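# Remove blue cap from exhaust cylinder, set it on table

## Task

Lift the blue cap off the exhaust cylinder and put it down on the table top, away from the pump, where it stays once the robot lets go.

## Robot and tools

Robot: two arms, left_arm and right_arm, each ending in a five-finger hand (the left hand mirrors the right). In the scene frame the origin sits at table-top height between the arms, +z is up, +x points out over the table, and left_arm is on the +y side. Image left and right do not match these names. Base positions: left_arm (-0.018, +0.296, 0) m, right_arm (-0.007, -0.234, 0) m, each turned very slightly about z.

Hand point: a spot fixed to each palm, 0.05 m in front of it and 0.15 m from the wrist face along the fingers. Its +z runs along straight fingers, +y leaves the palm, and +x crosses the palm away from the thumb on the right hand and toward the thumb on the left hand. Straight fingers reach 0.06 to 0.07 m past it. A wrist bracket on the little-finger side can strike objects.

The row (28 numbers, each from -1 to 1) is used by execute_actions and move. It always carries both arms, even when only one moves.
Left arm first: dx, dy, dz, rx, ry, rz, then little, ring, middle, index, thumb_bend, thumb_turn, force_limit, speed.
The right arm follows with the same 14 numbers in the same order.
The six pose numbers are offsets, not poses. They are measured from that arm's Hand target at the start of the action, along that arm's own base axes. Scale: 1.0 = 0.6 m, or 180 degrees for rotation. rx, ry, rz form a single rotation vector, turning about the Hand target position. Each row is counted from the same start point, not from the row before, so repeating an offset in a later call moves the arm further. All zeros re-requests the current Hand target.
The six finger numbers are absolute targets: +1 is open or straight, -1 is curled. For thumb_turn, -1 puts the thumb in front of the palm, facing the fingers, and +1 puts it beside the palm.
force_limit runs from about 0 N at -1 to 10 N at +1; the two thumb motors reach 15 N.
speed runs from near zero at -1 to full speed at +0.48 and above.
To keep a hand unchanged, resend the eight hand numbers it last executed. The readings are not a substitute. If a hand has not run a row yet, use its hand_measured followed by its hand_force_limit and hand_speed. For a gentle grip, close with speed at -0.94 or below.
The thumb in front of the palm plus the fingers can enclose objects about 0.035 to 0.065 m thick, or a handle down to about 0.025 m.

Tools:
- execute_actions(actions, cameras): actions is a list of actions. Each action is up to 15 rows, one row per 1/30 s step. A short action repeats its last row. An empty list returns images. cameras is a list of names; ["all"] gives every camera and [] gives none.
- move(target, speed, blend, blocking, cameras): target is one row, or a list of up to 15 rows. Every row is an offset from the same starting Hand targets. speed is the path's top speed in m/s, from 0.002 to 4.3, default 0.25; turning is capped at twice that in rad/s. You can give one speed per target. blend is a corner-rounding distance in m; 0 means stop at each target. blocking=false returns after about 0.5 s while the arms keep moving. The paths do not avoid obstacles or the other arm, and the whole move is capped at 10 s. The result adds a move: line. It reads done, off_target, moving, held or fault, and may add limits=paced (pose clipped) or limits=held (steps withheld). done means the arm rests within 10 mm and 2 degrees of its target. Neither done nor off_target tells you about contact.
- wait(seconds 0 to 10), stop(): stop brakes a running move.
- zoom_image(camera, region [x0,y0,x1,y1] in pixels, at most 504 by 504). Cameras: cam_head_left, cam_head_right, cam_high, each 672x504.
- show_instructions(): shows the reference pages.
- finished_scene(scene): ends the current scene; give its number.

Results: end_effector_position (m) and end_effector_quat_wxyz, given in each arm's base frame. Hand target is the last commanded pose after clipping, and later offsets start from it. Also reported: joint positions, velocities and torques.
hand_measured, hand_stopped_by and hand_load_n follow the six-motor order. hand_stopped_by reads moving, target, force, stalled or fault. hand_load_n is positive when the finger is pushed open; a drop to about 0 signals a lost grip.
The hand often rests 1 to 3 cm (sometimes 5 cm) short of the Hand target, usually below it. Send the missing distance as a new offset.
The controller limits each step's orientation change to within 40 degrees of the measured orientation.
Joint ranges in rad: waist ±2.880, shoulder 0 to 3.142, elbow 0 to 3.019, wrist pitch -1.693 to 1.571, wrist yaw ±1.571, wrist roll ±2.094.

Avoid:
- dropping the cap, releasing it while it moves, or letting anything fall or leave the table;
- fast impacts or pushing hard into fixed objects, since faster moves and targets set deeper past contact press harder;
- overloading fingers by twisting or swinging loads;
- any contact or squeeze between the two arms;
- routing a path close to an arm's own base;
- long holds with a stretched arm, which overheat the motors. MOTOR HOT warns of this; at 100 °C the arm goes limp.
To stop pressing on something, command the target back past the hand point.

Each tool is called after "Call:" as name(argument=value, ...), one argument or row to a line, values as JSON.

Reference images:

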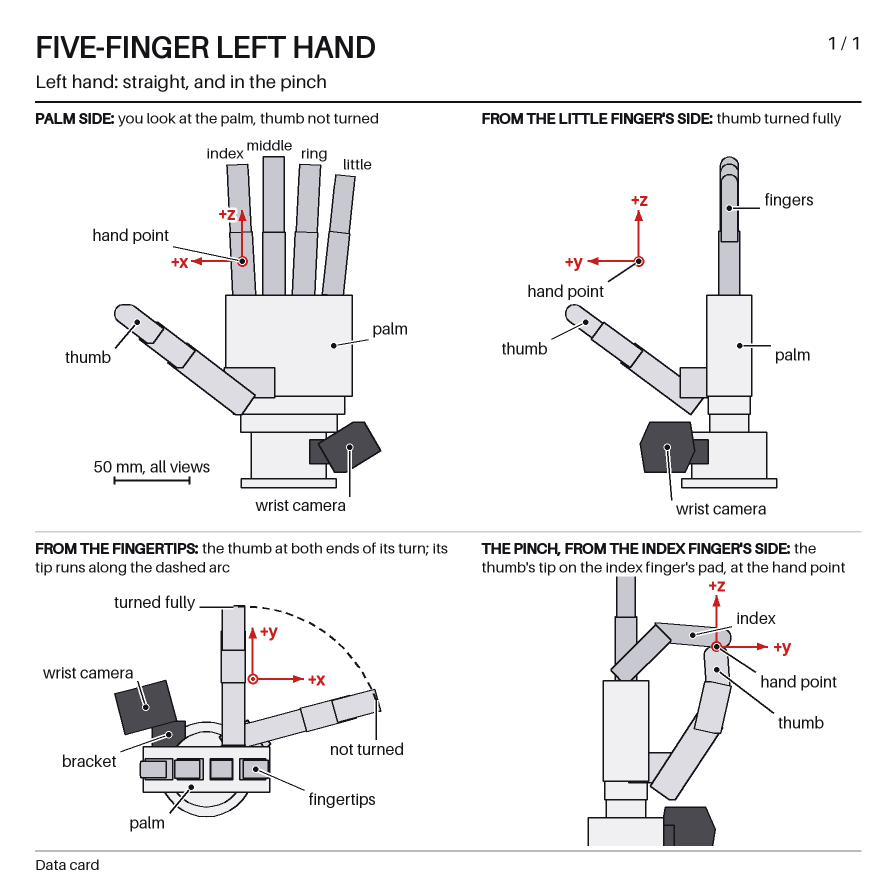

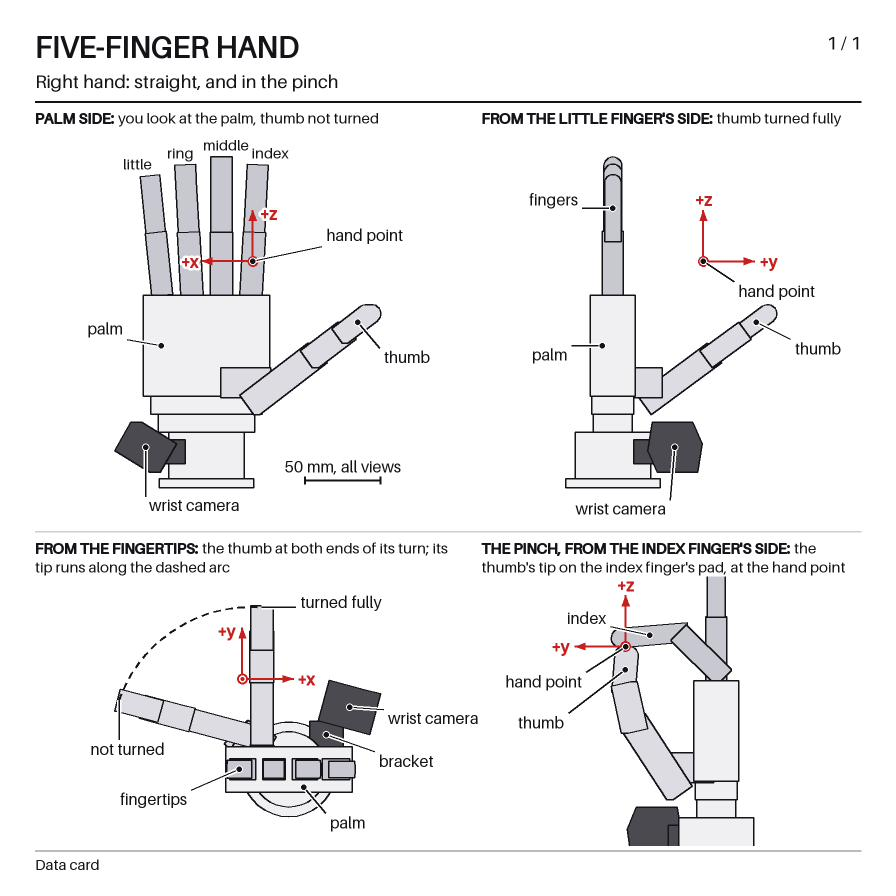

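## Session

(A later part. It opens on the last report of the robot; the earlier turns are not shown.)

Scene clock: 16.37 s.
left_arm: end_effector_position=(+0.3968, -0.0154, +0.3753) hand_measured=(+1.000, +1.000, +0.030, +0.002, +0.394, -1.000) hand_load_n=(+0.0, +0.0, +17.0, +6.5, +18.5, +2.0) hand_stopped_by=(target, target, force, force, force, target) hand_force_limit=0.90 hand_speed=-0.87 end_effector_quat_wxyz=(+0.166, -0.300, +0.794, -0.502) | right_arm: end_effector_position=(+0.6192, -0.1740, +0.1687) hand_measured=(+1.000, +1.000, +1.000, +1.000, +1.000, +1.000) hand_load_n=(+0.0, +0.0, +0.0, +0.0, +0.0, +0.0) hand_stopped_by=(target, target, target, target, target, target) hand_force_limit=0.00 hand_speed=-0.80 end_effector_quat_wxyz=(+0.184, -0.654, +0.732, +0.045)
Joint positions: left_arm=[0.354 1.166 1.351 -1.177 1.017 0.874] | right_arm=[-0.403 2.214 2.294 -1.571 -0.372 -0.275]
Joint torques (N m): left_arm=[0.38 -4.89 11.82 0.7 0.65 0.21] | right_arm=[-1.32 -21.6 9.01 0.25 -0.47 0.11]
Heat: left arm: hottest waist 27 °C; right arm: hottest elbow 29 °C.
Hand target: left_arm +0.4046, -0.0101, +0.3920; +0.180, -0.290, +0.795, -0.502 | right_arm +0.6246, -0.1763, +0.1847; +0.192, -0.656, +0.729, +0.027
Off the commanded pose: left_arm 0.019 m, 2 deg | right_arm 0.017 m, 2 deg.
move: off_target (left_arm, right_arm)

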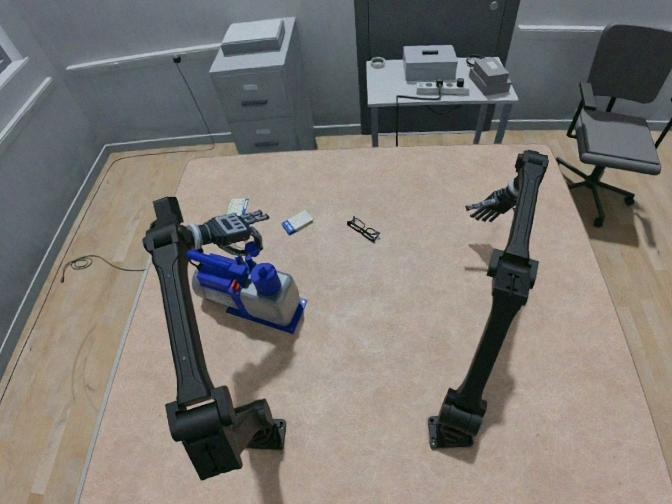

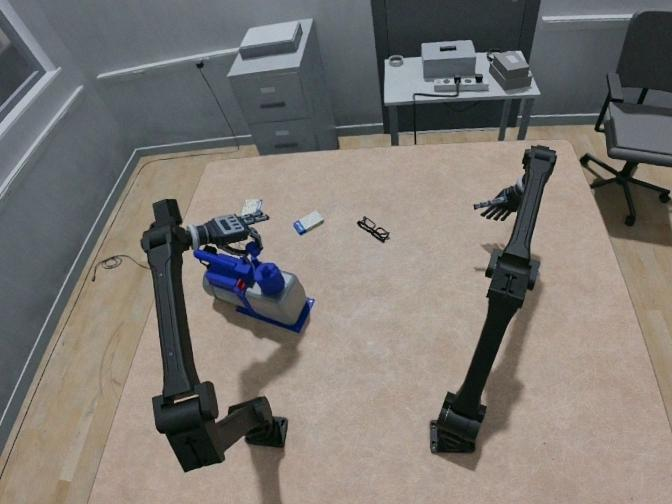

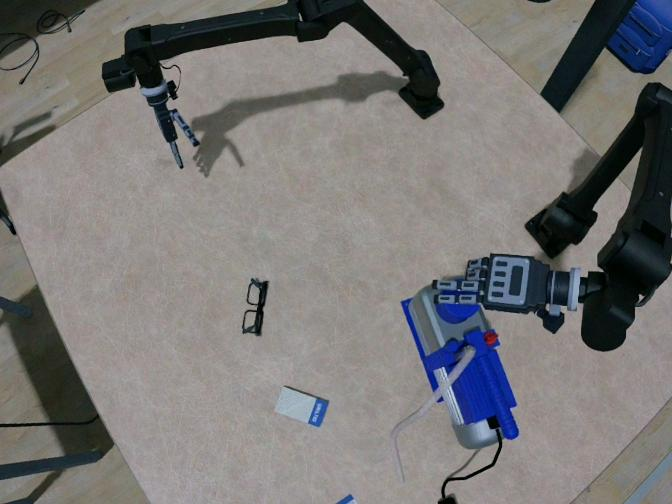

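Call:
move(
  target=[
    [-0.124,-0.433,0,0,0,0,1,1,-0.3,-0.3,-0.1,-1,0.9,-0.87,0,0,0,0,0,0,1,1,1,1,1,1,0,-0.8],
    [-0.124,-0.433,-0.44,0,0,0,1,1,-0.3,-0.3,-0.1,-1,0.9,-0.87,0,0,0,0,0,0,1,1,1,1,1,1,0,-0.8],
  ],
  speed=0.3,
  blend=[0.05,0],
  cameras=["all"],
)

Call:
zoom_image(
  camera="cam_head_left",
  region=[300, 250, 400, 350],
)

Call:
zoom_image(
  camera="cam_high",
  region=[360, 140, 460, 240],
)

Call:
zoom_image(
  camera="cam_head_right",
  region=[300, 250, 400, 350],
)

Scene clock: 19.30 s.
left_arm: end_effector_position=(+0.3268, -0.2631, +0.1250) hand_measured=(+1.000, +1.000, +0.030, +0.002, +0.394, -1.000) hand_load_n=(-0.5, +0.0, +17.0, +6.5, +18.0, +1.5) hand_stopped_by=(target, target, force, force, force, target) hand_force_limit=0.90 hand_speed=-0.87 end_effector_quat_wxyz=(+0.180, -0.292, +0.798, -0.495) | right_arm: end_effector_position=(+0.6192, -0.1740, +0.1687) hand_measured=(+1.000, +1.000, +1.000, +1.000, +1.000, +1.000) hand_load_n=(+0.0, +0.0, +0.0, +0.0, -0.5, +0.0) hand_stopped_by=(target, target, target, target, target, target) hand_force_limit=0.00 hand_speed=-0.80 end_effector_quat_wxyz=(+0.184, -0.654, +0.732, +0.045)
Joint positions: left_arm=[-0.47 1.049 0.522 0.032 0.358 0.184] | right_arm=[-0.403 2.214 2.294 -1.571 -0.372 -0.275]
Joint torques (N m): left_arm=[-0.91 -3.08 8.02 2.84 0.02 -0.02] | right_arm=[-1.32 -21.54 8.95 0.21 -0.5 0.09]
Heat: left arm: hottest waist 27 °C; right arm: hottest elbow 30 °C.
Hand target: left_arm +0.3301, -0.2700, +0.1282; +0.180, -0.290, +0.794, -0.502 | right_arm +0.6246, -0.1763, +0.1847; +0.192, -0.656, +0.729, +0.027
Off the commanded pose: left_arm 0.008 m, 1 deg | right_arm 0.017 m, 2 deg.
move: off_target (right_arm)

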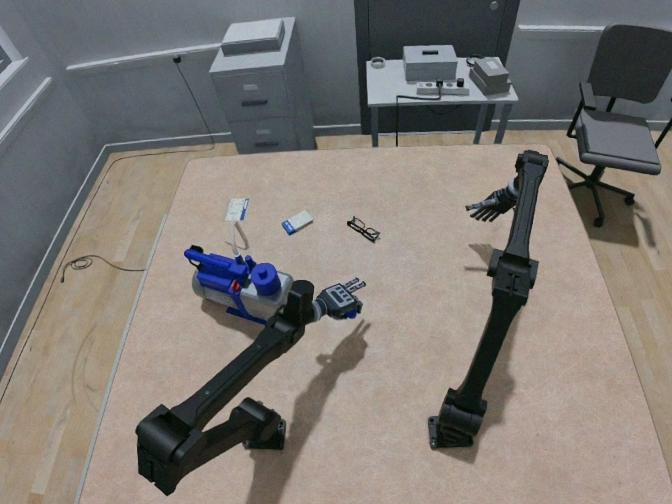

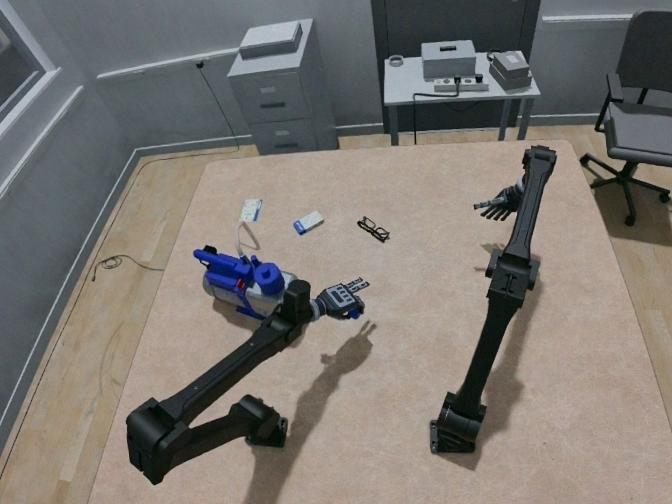

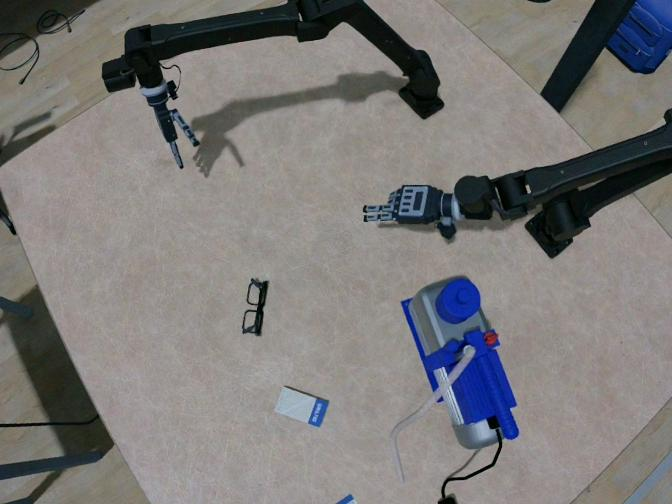

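Scaled by 5.040 from the camera's 672x504 image, which has a finer 960x720 frame.

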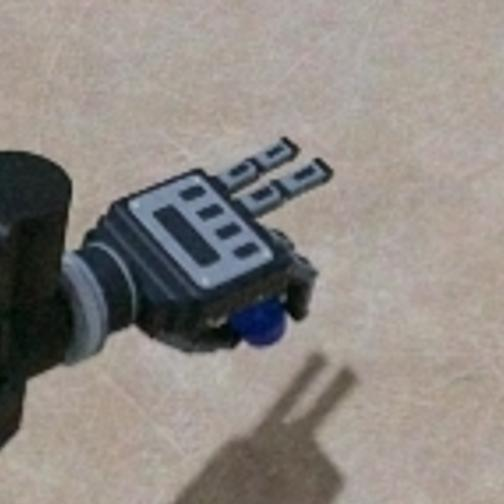

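Scaled by 5.040 from the camera's 672x504 image, which has a finer 960x720 frame.

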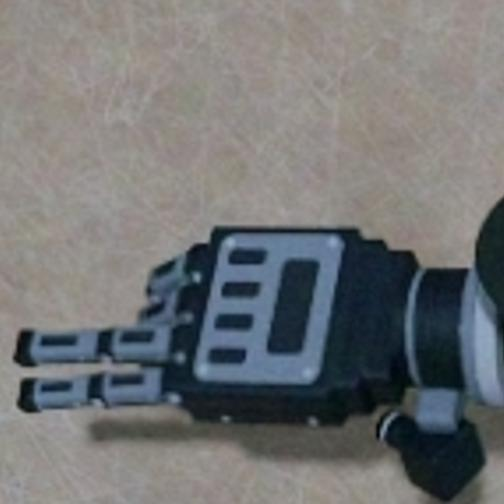

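Scaled by 5.040 from the camera's 672x504 image, which has a finer 960x720 frame.

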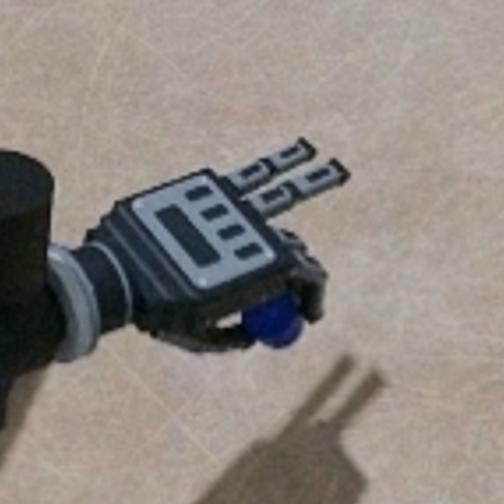

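Call:
move(
  target=[0,0,0,0.0448,0.0564,-0.1659,1,1,-0.3,-0.3,-0.1,-1,0.9,-0.87,0,0,0,0,0,0,1,1,1,1,1,1,0,-0.8],
  speed=0.3,
  cameras=["all"],
)

Call:
zoom_image(
  camera="cam_head_left",
  region=[310, 260, 380, 330],
)

Call:
zoom_image(
  camera="cam_high",
  region=[360, 160, 440, 240],
)

Call:
zoom_image(
  camera="cam_head_right",
  region=[310, 260, 380, 330],
)

Scene clock: 21.83 s.
left_arm: end_effector_position=(+0.3131, -0.2657, +0.1158) hand_measured=(+1.000, +1.000, +0.030, +0.002, +0.394, -1.000) hand_load_n=(+0.0, +0.0, +17.0, +6.0, +18.5, +1.5) hand_stopped_by=(target, target, force, force, force, target) hand_force_limit=0.90 hand_speed=-0.87 end_effector_quat_wxyz=(-0.016, -0.113, +0.890, -0.442) | right_arm: end_effector_position=(+0.6192, -0.1740, +0.1687) hand_measured=(+1.000, +1.000, +1.000, +1.000, +1.000, +1.000) hand_load_n=(+0.0, +0.0, +0.0, +0.0, +0.0, +0.0) hand_stopped_by=(target, target, target, target, target, target) hand_force_limit=0.00 hand_speed=-0.80 end_effector_quat_wxyz=(+0.184, -0.654, +0.732, +0.045)
Joint positions: left_arm=[-0.391 1.316 0.844 -0.556 0.782 0.7] | right_arm=[-0.403 2.214 2.294 -1.571 -0.372 -0.275]
Joint torques (N m): left_arm=[0.38 -5.95 10.93 0.73 0.55 0.19] | right_arm=[-1.38 -21.66 8.96 0.21 -0.5 0.1]
Heat: left arm: hottest waist 27 °C; right arm: hottest elbow 30 °C.
Hand target: left_arm +0.3301, -0.2701, +0.1282; -0.006, -0.105, +0.888, -0.448 | right_arm +0.6246, -0.1763, +0.1847; +0.192, -0.656, +0.729, +0.027
Off the commanded pose: left_arm 0.021 m, 2 deg | right_arm 0.017 m, 2 deg.
move: off_target (left_arm, right_arm)

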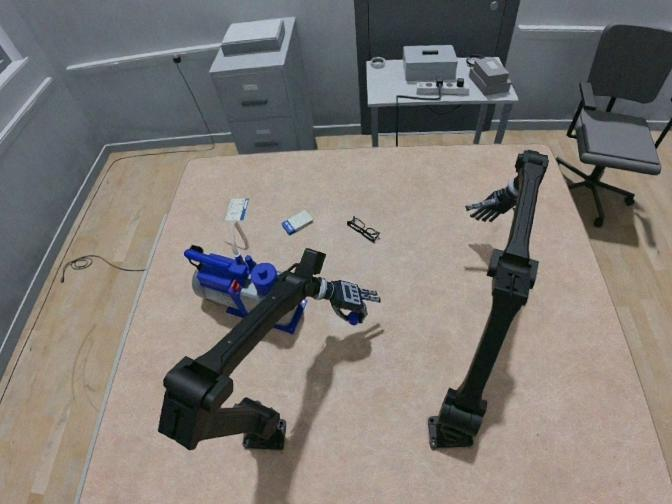

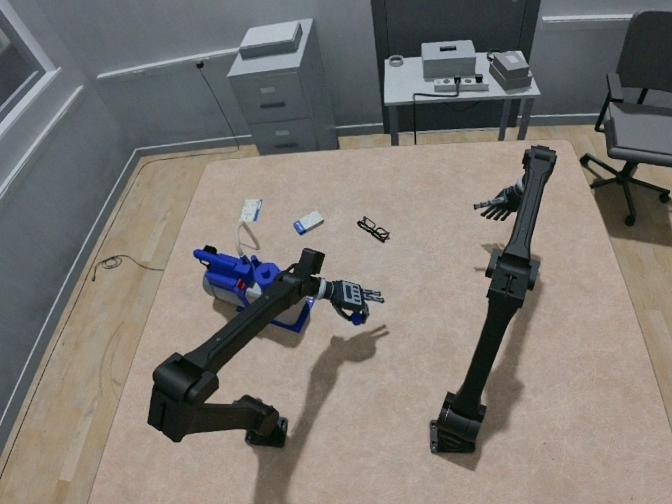

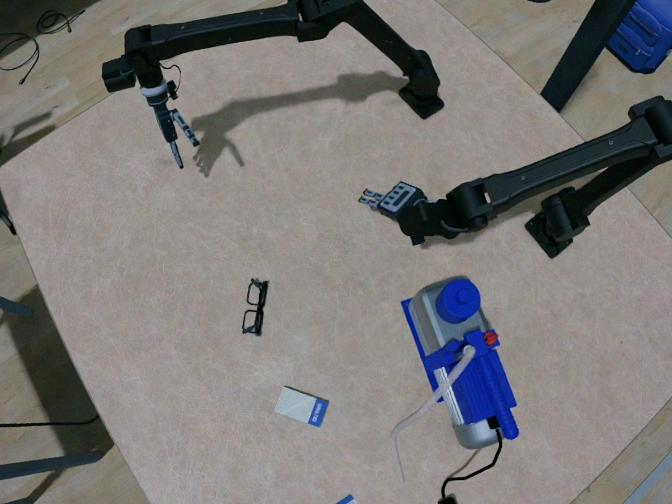

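Scaled by 7.200 from the camera's 672x504 image, which has a finer 960x720 frame.

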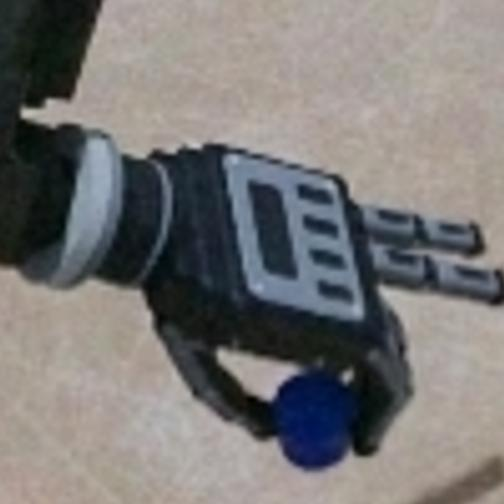

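Scaled by 6.300 from the camera's 672x504 image, which has a finer 960x720 frame.

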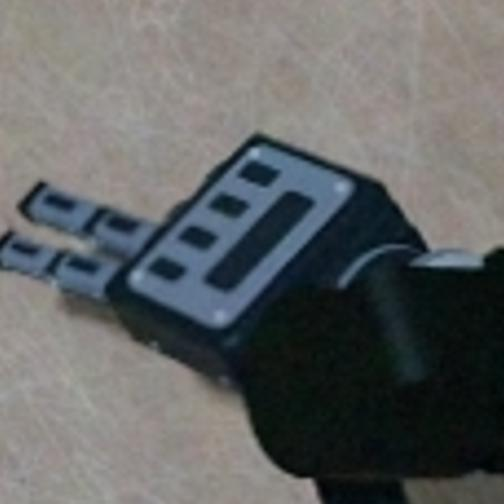

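Scaled by 7.200 from the camera's 672x504 image, which has a finer 960x720 frame.

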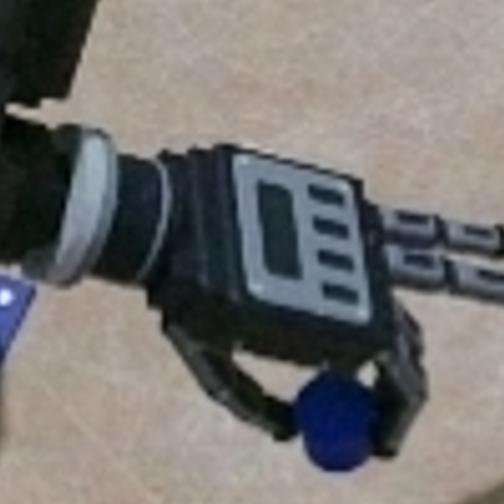

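Call:
zoom_image(
  camera="cam_head_left",
  region=[335, 300, 375, 340],
)

Call:
zoom_image(
  camera="cam_head_right",
  region=[335, 300, 375, 340],
)

Scaled by 12.600 from the camera's 672x504 image, which has a finer 960x720 frame.

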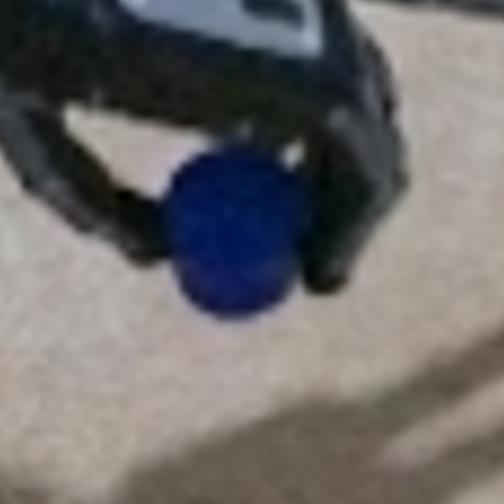

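Scaled by 12.600 from the camera's 672x504 image, which has a finer 960x720 frame.

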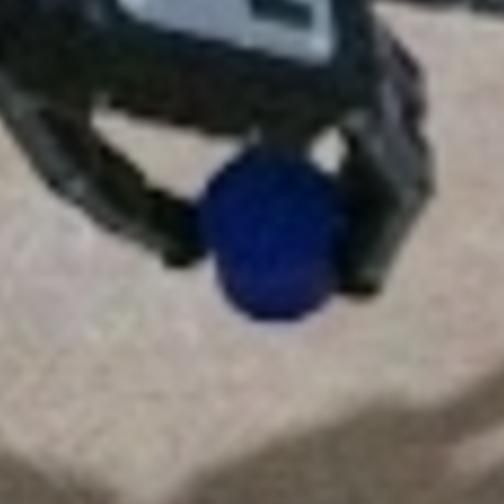

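Call:
move(
  target=[
    [0,0,-0.12,0,0,0,1,1,-0.3,-0.3,-0.1,-1,0.9,-0.87,0,0,0,0,0,0,1,1,1,1,1,1,0,-0.8],
    [0,0,-0.142,0,0,0,1,1,-0.3,-0.3,-0.1,-1,0.9,-0.87,0,0,0,0,0,0,1,1,1,1,1,1,0,-0.8],
  ],
  speed=[0.12,0.04],
  cameras=["cam_head_left"],
)

Call:
zoom_image(
  camera="cam_head_left",
  region=[320, 290, 380, 350],
)

Scene clock: 24.23 s.
left_arm: end_effector_position=(+0.3236, -0.2699, +0.0454) hand_measured=(+1.000, +1.000, +0.030, +0.002, +0.394, -1.000) hand_load_n=(+0.0, +0.0, +17.0, +6.5, +18.5, +2.0) hand_stopped_by=(target, target, force, force, force, target) hand_force_limit=0.90 hand_speed=-0.87 end_effector_quat_wxyz=(-0.012, -0.109, +0.889, -0.445) | right_arm: end_effector_position=(+0.6192, -0.1740, +0.1687) hand_measured=(+1.000, +1.000, +1.000, +1.000, +1.000, +1.000) hand_load_n=(+0.0, +0.0, +0.0, +0.0, +0.0, +0.0) hand_stopped_by=(target, target, target, target, target, target) hand_force_limit=0.00 hand_speed=-0.80 end_effector_quat_wxyz=(+0.184, -0.654, +0.732, +0.045)
Joint positions: left_arm=[-0.391 1.461 0.766 -0.323 0.782 0.704] | right_arm=[-0.403 2.214 2.294 -1.571 -0.372 -0.275]
Joint torques (N m): left_arm=[0.44 -7 6.5 1.89 0.53 0.17] | right_arm=[-1.49 -21.54 9.01 0.28 -0.49 0.08]
Heat: left arm: hottest waist 27 °C; right arm: hottest elbow 30 °C.
Hand target: left_arm +0.3299, -0.2700, +0.0429; -0.006, -0.105, +0.888, -0.448 | right_arm +0.6246, -0.1763, +0.1847; +0.192, -0.656, +0.729, +0.027
Off the commanded pose: left_arm 0.007 m, 1 deg | right_arm 0.017 m, 2 deg.
move: off_target (right_arm)
Images, in order (width x height): cam_head_left 672x504.

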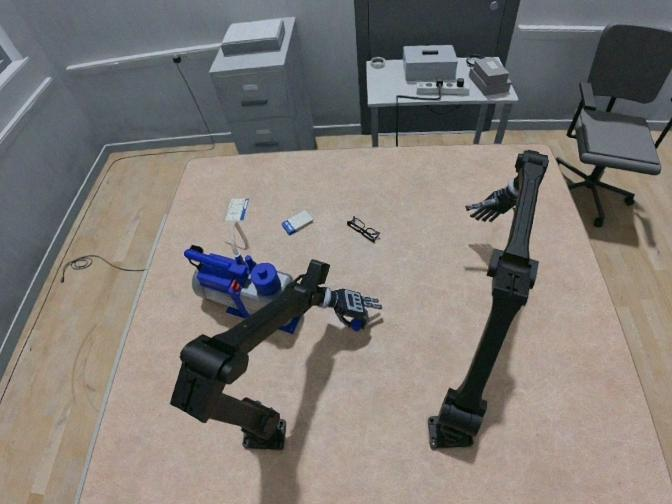

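Scaled by 8.400 from the camera's 672x504 image, which has a finer 960x720 frame.

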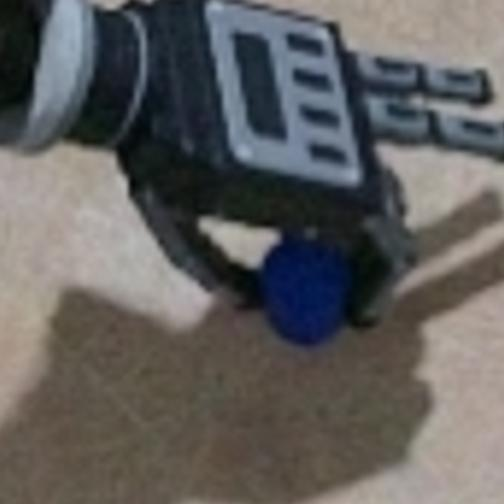

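Now lower in small steps until contact.

Call:
move(
  target=[0,0,-0.016,0,0,0,1,1,-0.3,-0.3,-0.1,-1,0.9,-0.87,0,0,0,0,0,0,1,1,1,1,1,1,0,-0.8],
  speed=[0.03],
  cameras=[],
)

Call:
move(
  target=[0,0,-0.014,0,0,0,1,1,-0.3,-0.3,-0.1,-1,0.9,-0.87,0,0,0,0,0,0,1,1,1,1,1,1,0,-0.8],
  speed=[0.03],
  cameras=["cam_head_left"],
)

Call:
zoom_image(
  camera="cam_head_left",
  region=[320, 290, 380, 350],
)

Scene clock: 25.30 s.
left_arm: end_effector_position=(+0.3243, -0.2702, +0.0367) hand_measured=(+1.000, +1.000, +0.030, +0.002, +0.394, -1.000) hand_load_n=(+0.0, +0.0, +17.0, +6.5, +18.5, +2.0) hand_stopped_by=(target, target, force, force, force, target) hand_force_limit=0.90 hand_speed=-0.87 end_effector_quat_wxyz=(-0.011, -0.108, +0.889, -0.445) | right_arm: end_effector_position=(+0.6192, -0.1740, +0.1687) hand_measured=(+1.000, +1.000, +1.000, +1.000, +1.000, +1.000) hand_load_n=(+0.0, +0.0, +0.0, +0.0, +0.0, +0.0) hand_stopped_by=(target, target, target, target, target, target) hand_force_limit=0.00 hand_speed=-0.80 end_effector_quat_wxyz=(+0.184, -0.654, +0.732, +0.045)
Joint positions: left_arm=[-0.391 1.481 0.756 -0.292 0.782 0.704] | right_arm=[-0.403 2.214 2.294 -1.571 -0.372 -0.275]
Joint torques (N m): left_arm=[0.38 -6.95 6.28 1.96 0.53 0.17] | right_arm=[-1.61 -21.48 8.98 0.27 -0.48 0.09]
Heat: left arm: hottest waist 27 °C; right arm: hottest elbow 30 °C.
Hand target: left_arm +0.3300, -0.2700, +0.0333; -0.006, -0.105, +0.888, -0.448 | right_arm +0.6246, -0.1763, +0.1847; +0.192, -0.656, +0.729, +0.027
Off the commanded pose: left_arm 0.007 m, 1 deg | right_arm 0.017 m, 2 deg.
move: off_target (right_arm)
No camera images: "cameras" was empty.

Scene clock: 26.20 s.
left_arm: end_effector_position=(+0.3255, -0.2712, +0.0311) hand_measured=(+1.000, +1.000, +0.030, +0.002, +0.394, -1.000) hand_load_n=(+0.0, +0.0, +17.0, +6.0, +18.0, +2.0) hand_stopped_by=(target, target, force, force, force, target) hand_force_limit=0.90 hand_speed=-0.87 end_effector_quat_wxyz=(-0.009, -0.106, +0.888, -0.448) | right_arm: end_effector_position=(+0.6192, -0.1740, +0.1687) hand_measured=(+1.000, +1.000, +1.000, +1.000, +1.000, +1.000) hand_load_n=(+0.0, +0.0, +0.0, +0.0, +0.0, +0.0) hand_stopped_by=(target, target, target, target, target, target) hand_force_limit=0.00 hand_speed=-0.80 end_effector_quat_wxyz=(+0.184, -0.654, +0.732, +0.045)
Joint positions: left_arm=[-0.391 1.495 0.75 -0.265 0.785 0.704] | right_arm=[-0.403 2.214 2.294 -1.571 -0.372 -0.275]
Joint torques (N m): left_arm=[0.38 -6.71 6.01 1.96 0.44 0.17] | right_arm=[-1.32 -21.71 8.96 0.21 -0.48 0.08]
Heat: left arm: hottest waist 27 °C; right arm: hottest elbow 30 °C.
Hand target: left_arm +0.3299, -0.2700, +0.0249; -0.006, -0.105, +0.888, -0.448 | right_arm +0.6246, -0.1763, +0.1847; +0.192, -0.656, +0.729, +0.027
Off the commanded pose: left_arm 0.008 m, 0 deg | right_arm 0.017 m, 2 deg.
move: off_target (right_arm)
Images, in order (width x height): cam_head_left 672x504.

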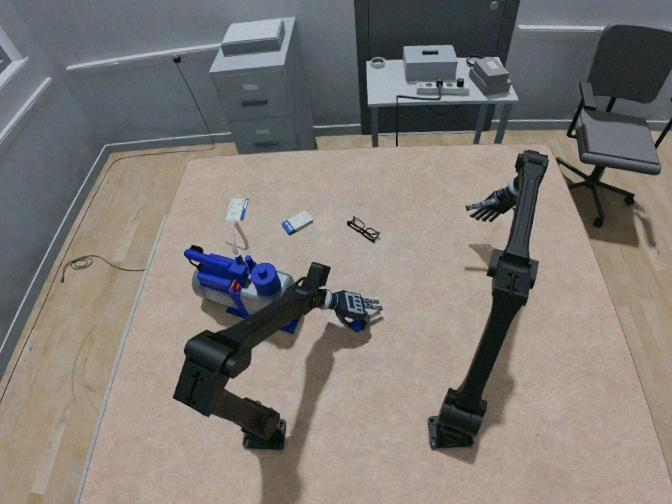

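Scaled by 8.400 from the camera's 672x504 image, which has a finer 960x720 frame.

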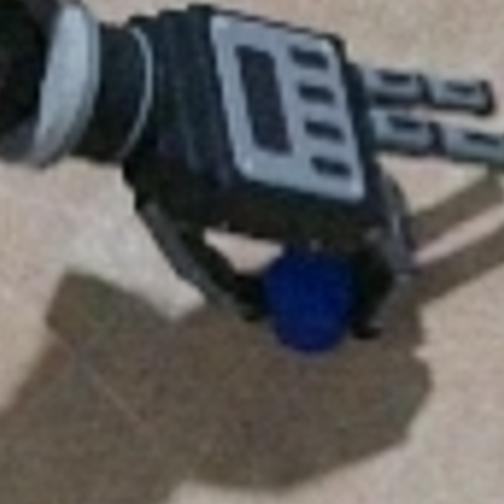

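Call:
move(
  target=[0,0,-0.011,0,0,0,1,1,-0.3,-0.3,-0.1,-1,0.9,-0.87,0,0,0,0,0,0,1,1,1,1,1,1,0,-0.8],
  speed=[0.03],
  cameras=["cam_head_left"],
)

Call:
zoom_image(
  camera="cam_head_left",
  region=[335, 305, 375, 345],
)

Scene clock: 27.20 s.
left_arm: end_effector_position=(+0.3280, -0.2730, +0.0302) hand_measured=(+1.000, +1.000, +0.030, +0.002, +0.394, -1.000) hand_load_n=(+0.0, +0.0, +16.5, +6.5, +18.5, +2.5) hand_stopped_by=(target, target, force, force, force, target) hand_force_limit=0.90 hand_speed=-0.87 end_effector_quat_wxyz=(-0.005, -0.102, +0.886, -0.453) | right_arm: end_effector_position=(+0.6192, -0.1740, +0.1687) hand_measured=(+1.000, +1.000, +1.000, +1.000, +1.000, +1.000) hand_load_n=(+0.0, +0.0, +0.5, +0.0, -0.5, +0.0) hand_stopped_by=(target, target, target, target, target, target) hand_force_limit=0.00 hand_speed=-0.80 end_effector_quat_wxyz=(+0.184, -0.654, +0.732, +0.045)
Joint positions: left_arm=[-0.391 1.5 0.748 -0.242 0.79 0.704] | right_arm=[-0.403 2.214 2.294 -1.571 -0.372 -0.275]
Joint torques (N m): left_arm=[0.44 -6.07 5.64 2 0.26 0.17] | right_arm=[-1.44 -21.83 9.01 0.25 -0.49 0.09]
Heat: left arm: hottest waist 27 °C; right arm: hottest elbow 30 °C.
Hand target: left_arm +0.3299, -0.2700, +0.0182; -0.006, -0.105, +0.888, -0.448 | right_arm +0.6246, -0.1763, +0.1847; +0.192, -0.656, +0.729, +0.027
Off the commanded pose: left_arm 0.012 m, 1 deg | right_arm 0.017 m, 2 deg.
move: off_target (left_arm, right_arm)
Images, in order (width x height): cam_head_left 672x504.

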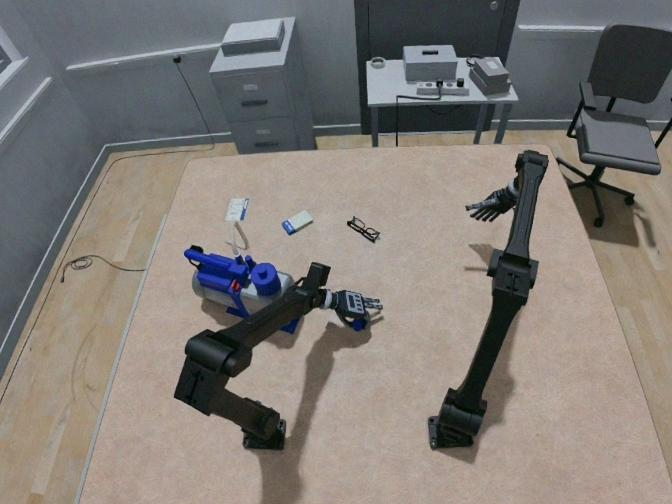

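Scaled by 12.600 from the camera's 672x504 image, which has a finer 960x720 frame.

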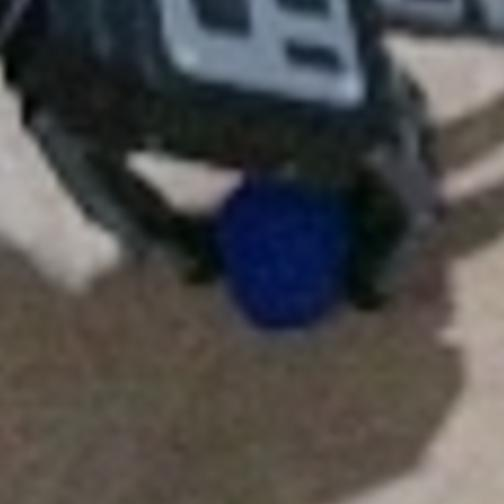

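Call:
move(
  target=[
    [0,0,0.013,0,0,0,1,1,0.42,0.42,0.65,-1,0.9,-0.5,0,0,0,0,0,0,1,1,1,1,1,1,0,-0.8],
    [0,0,0.22,0,0,0,1,1,0.42,0.42,0.65,-1,0.9,-0.5,0,0,0,0,0,0,1,1,1,1,1,1,0,-0.8],
  ],
  speed=[0.04,0.15],
  cameras=["all"],
)

Call:
zoom_image(
  camera="cam_head_left",
  region=[310, 280, 390, 360],
)

Call:
zoom_image(
  camera="cam_high",
  region=[360, 160, 480, 280],
)

Scene clock: 29.63 s.
left_arm: end_effector_position=(+0.3142, -0.2664, +0.1276) hand_measured=(+1.000, +1.000, +0.420, +0.420, +0.650, -1.000) hand_load_n=(+0.0, +0.0, +0.0, +0.0, +0.0, +0.0) hand_stopped_by=(target, target, target, target, target, target) hand_force_limit=0.90 hand_speed=-0.50 end_effector_quat_wxyz=(-0.027, -0.116, +0.891, -0.438) | right_arm: end_effector_position=(+0.6192, -0.1740, +0.1687) hand_measured=(+1.000, +1.000, +1.000, +1.000, +1.000, +1.000) hand_load_n=(+0.0, +0.0, +0.0, +0.0, +0.0, +0.0) hand_stopped_by=(target, target, target, target, target, target) hand_force_limit=0.00 hand_speed=-0.80 end_effector_quat_wxyz=(+0.184, -0.654, +0.732, +0.045)
Joint positions: left_arm=[-0.39 1.319 0.885 -0.621 0.785 0.704] | right_arm=[-0.403 2.214 2.294 -1.571 -0.372 -0.275]
Joint torques (N m): left_arm=[0.38 -8.18 10.86 0.76 0.42 0.16] | right_arm=[-1.61 -21.48 9.01 0.28 -0.49 0.1]
Heat: left arm: hottest waist 27 °C; right arm: hottest elbow 30 °C.
Hand target: left_arm +0.3301, -0.2699, +0.1504; -0.005, -0.106, +0.888, -0.448 | right_arm +0.6246, -0.1763, +0.1847; +0.192, -0.656, +0.729, +0.027
Off the commanded pose: left_arm 0.028 m, 3 deg | right_arm 0.017 m, 2 deg.
move: off_target (left_arm, right_arm)

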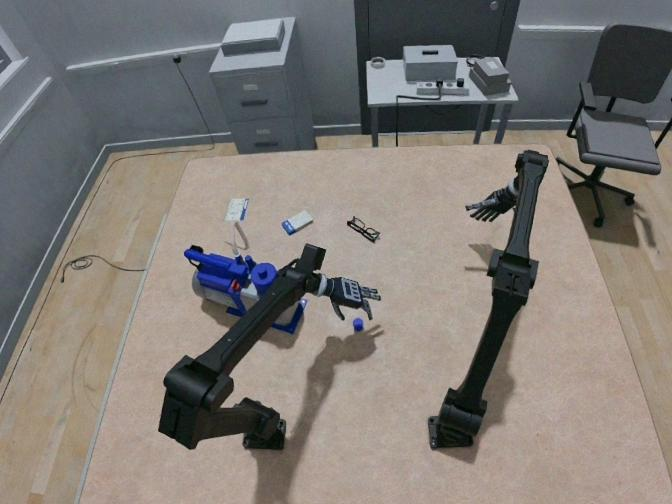

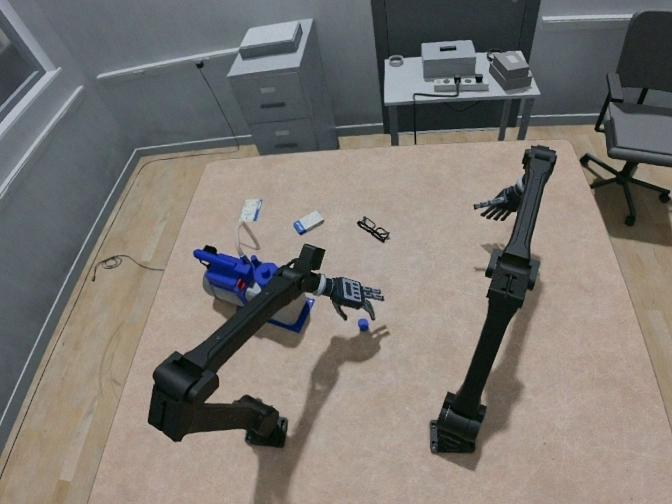

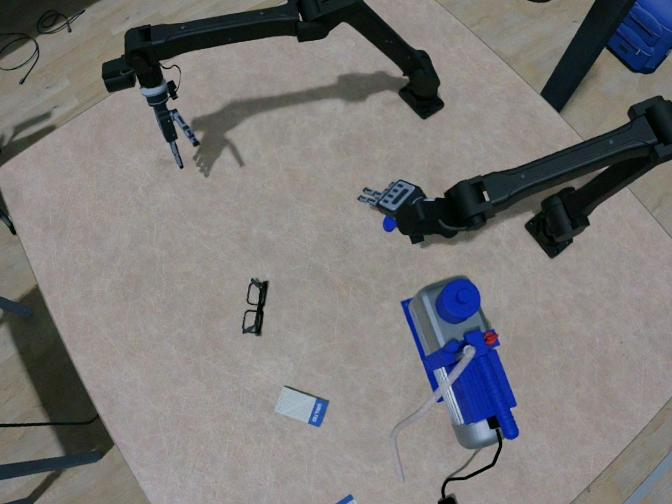

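Scaled by 6.300 from the camera's 672x504 image, which has a finer 960x720 frame.

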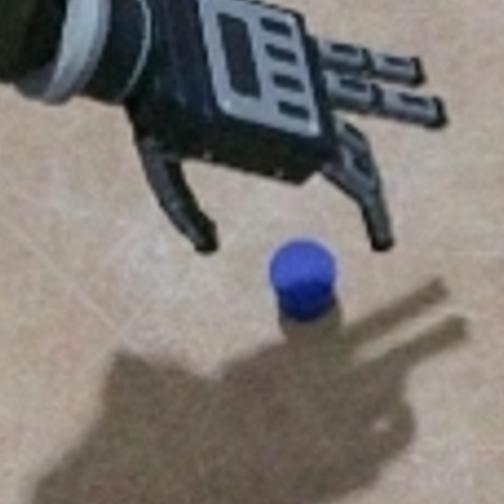

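Scaled by 4.200 from the camera's 672x504 image, which has a finer 960x720 frame.

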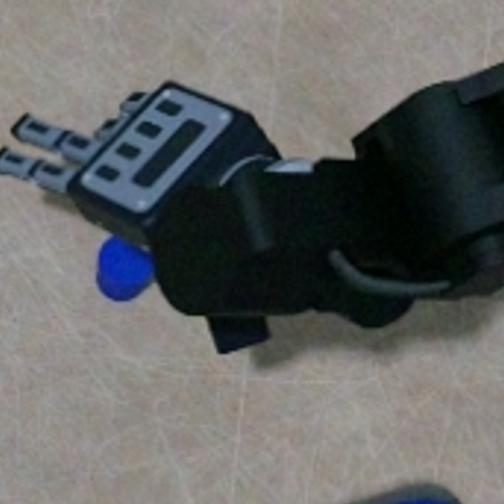

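The cap stands upright on the table, well away from the pump.

Call:
finished_scene(
  scene=3,
)

The scene is finished: the task was done.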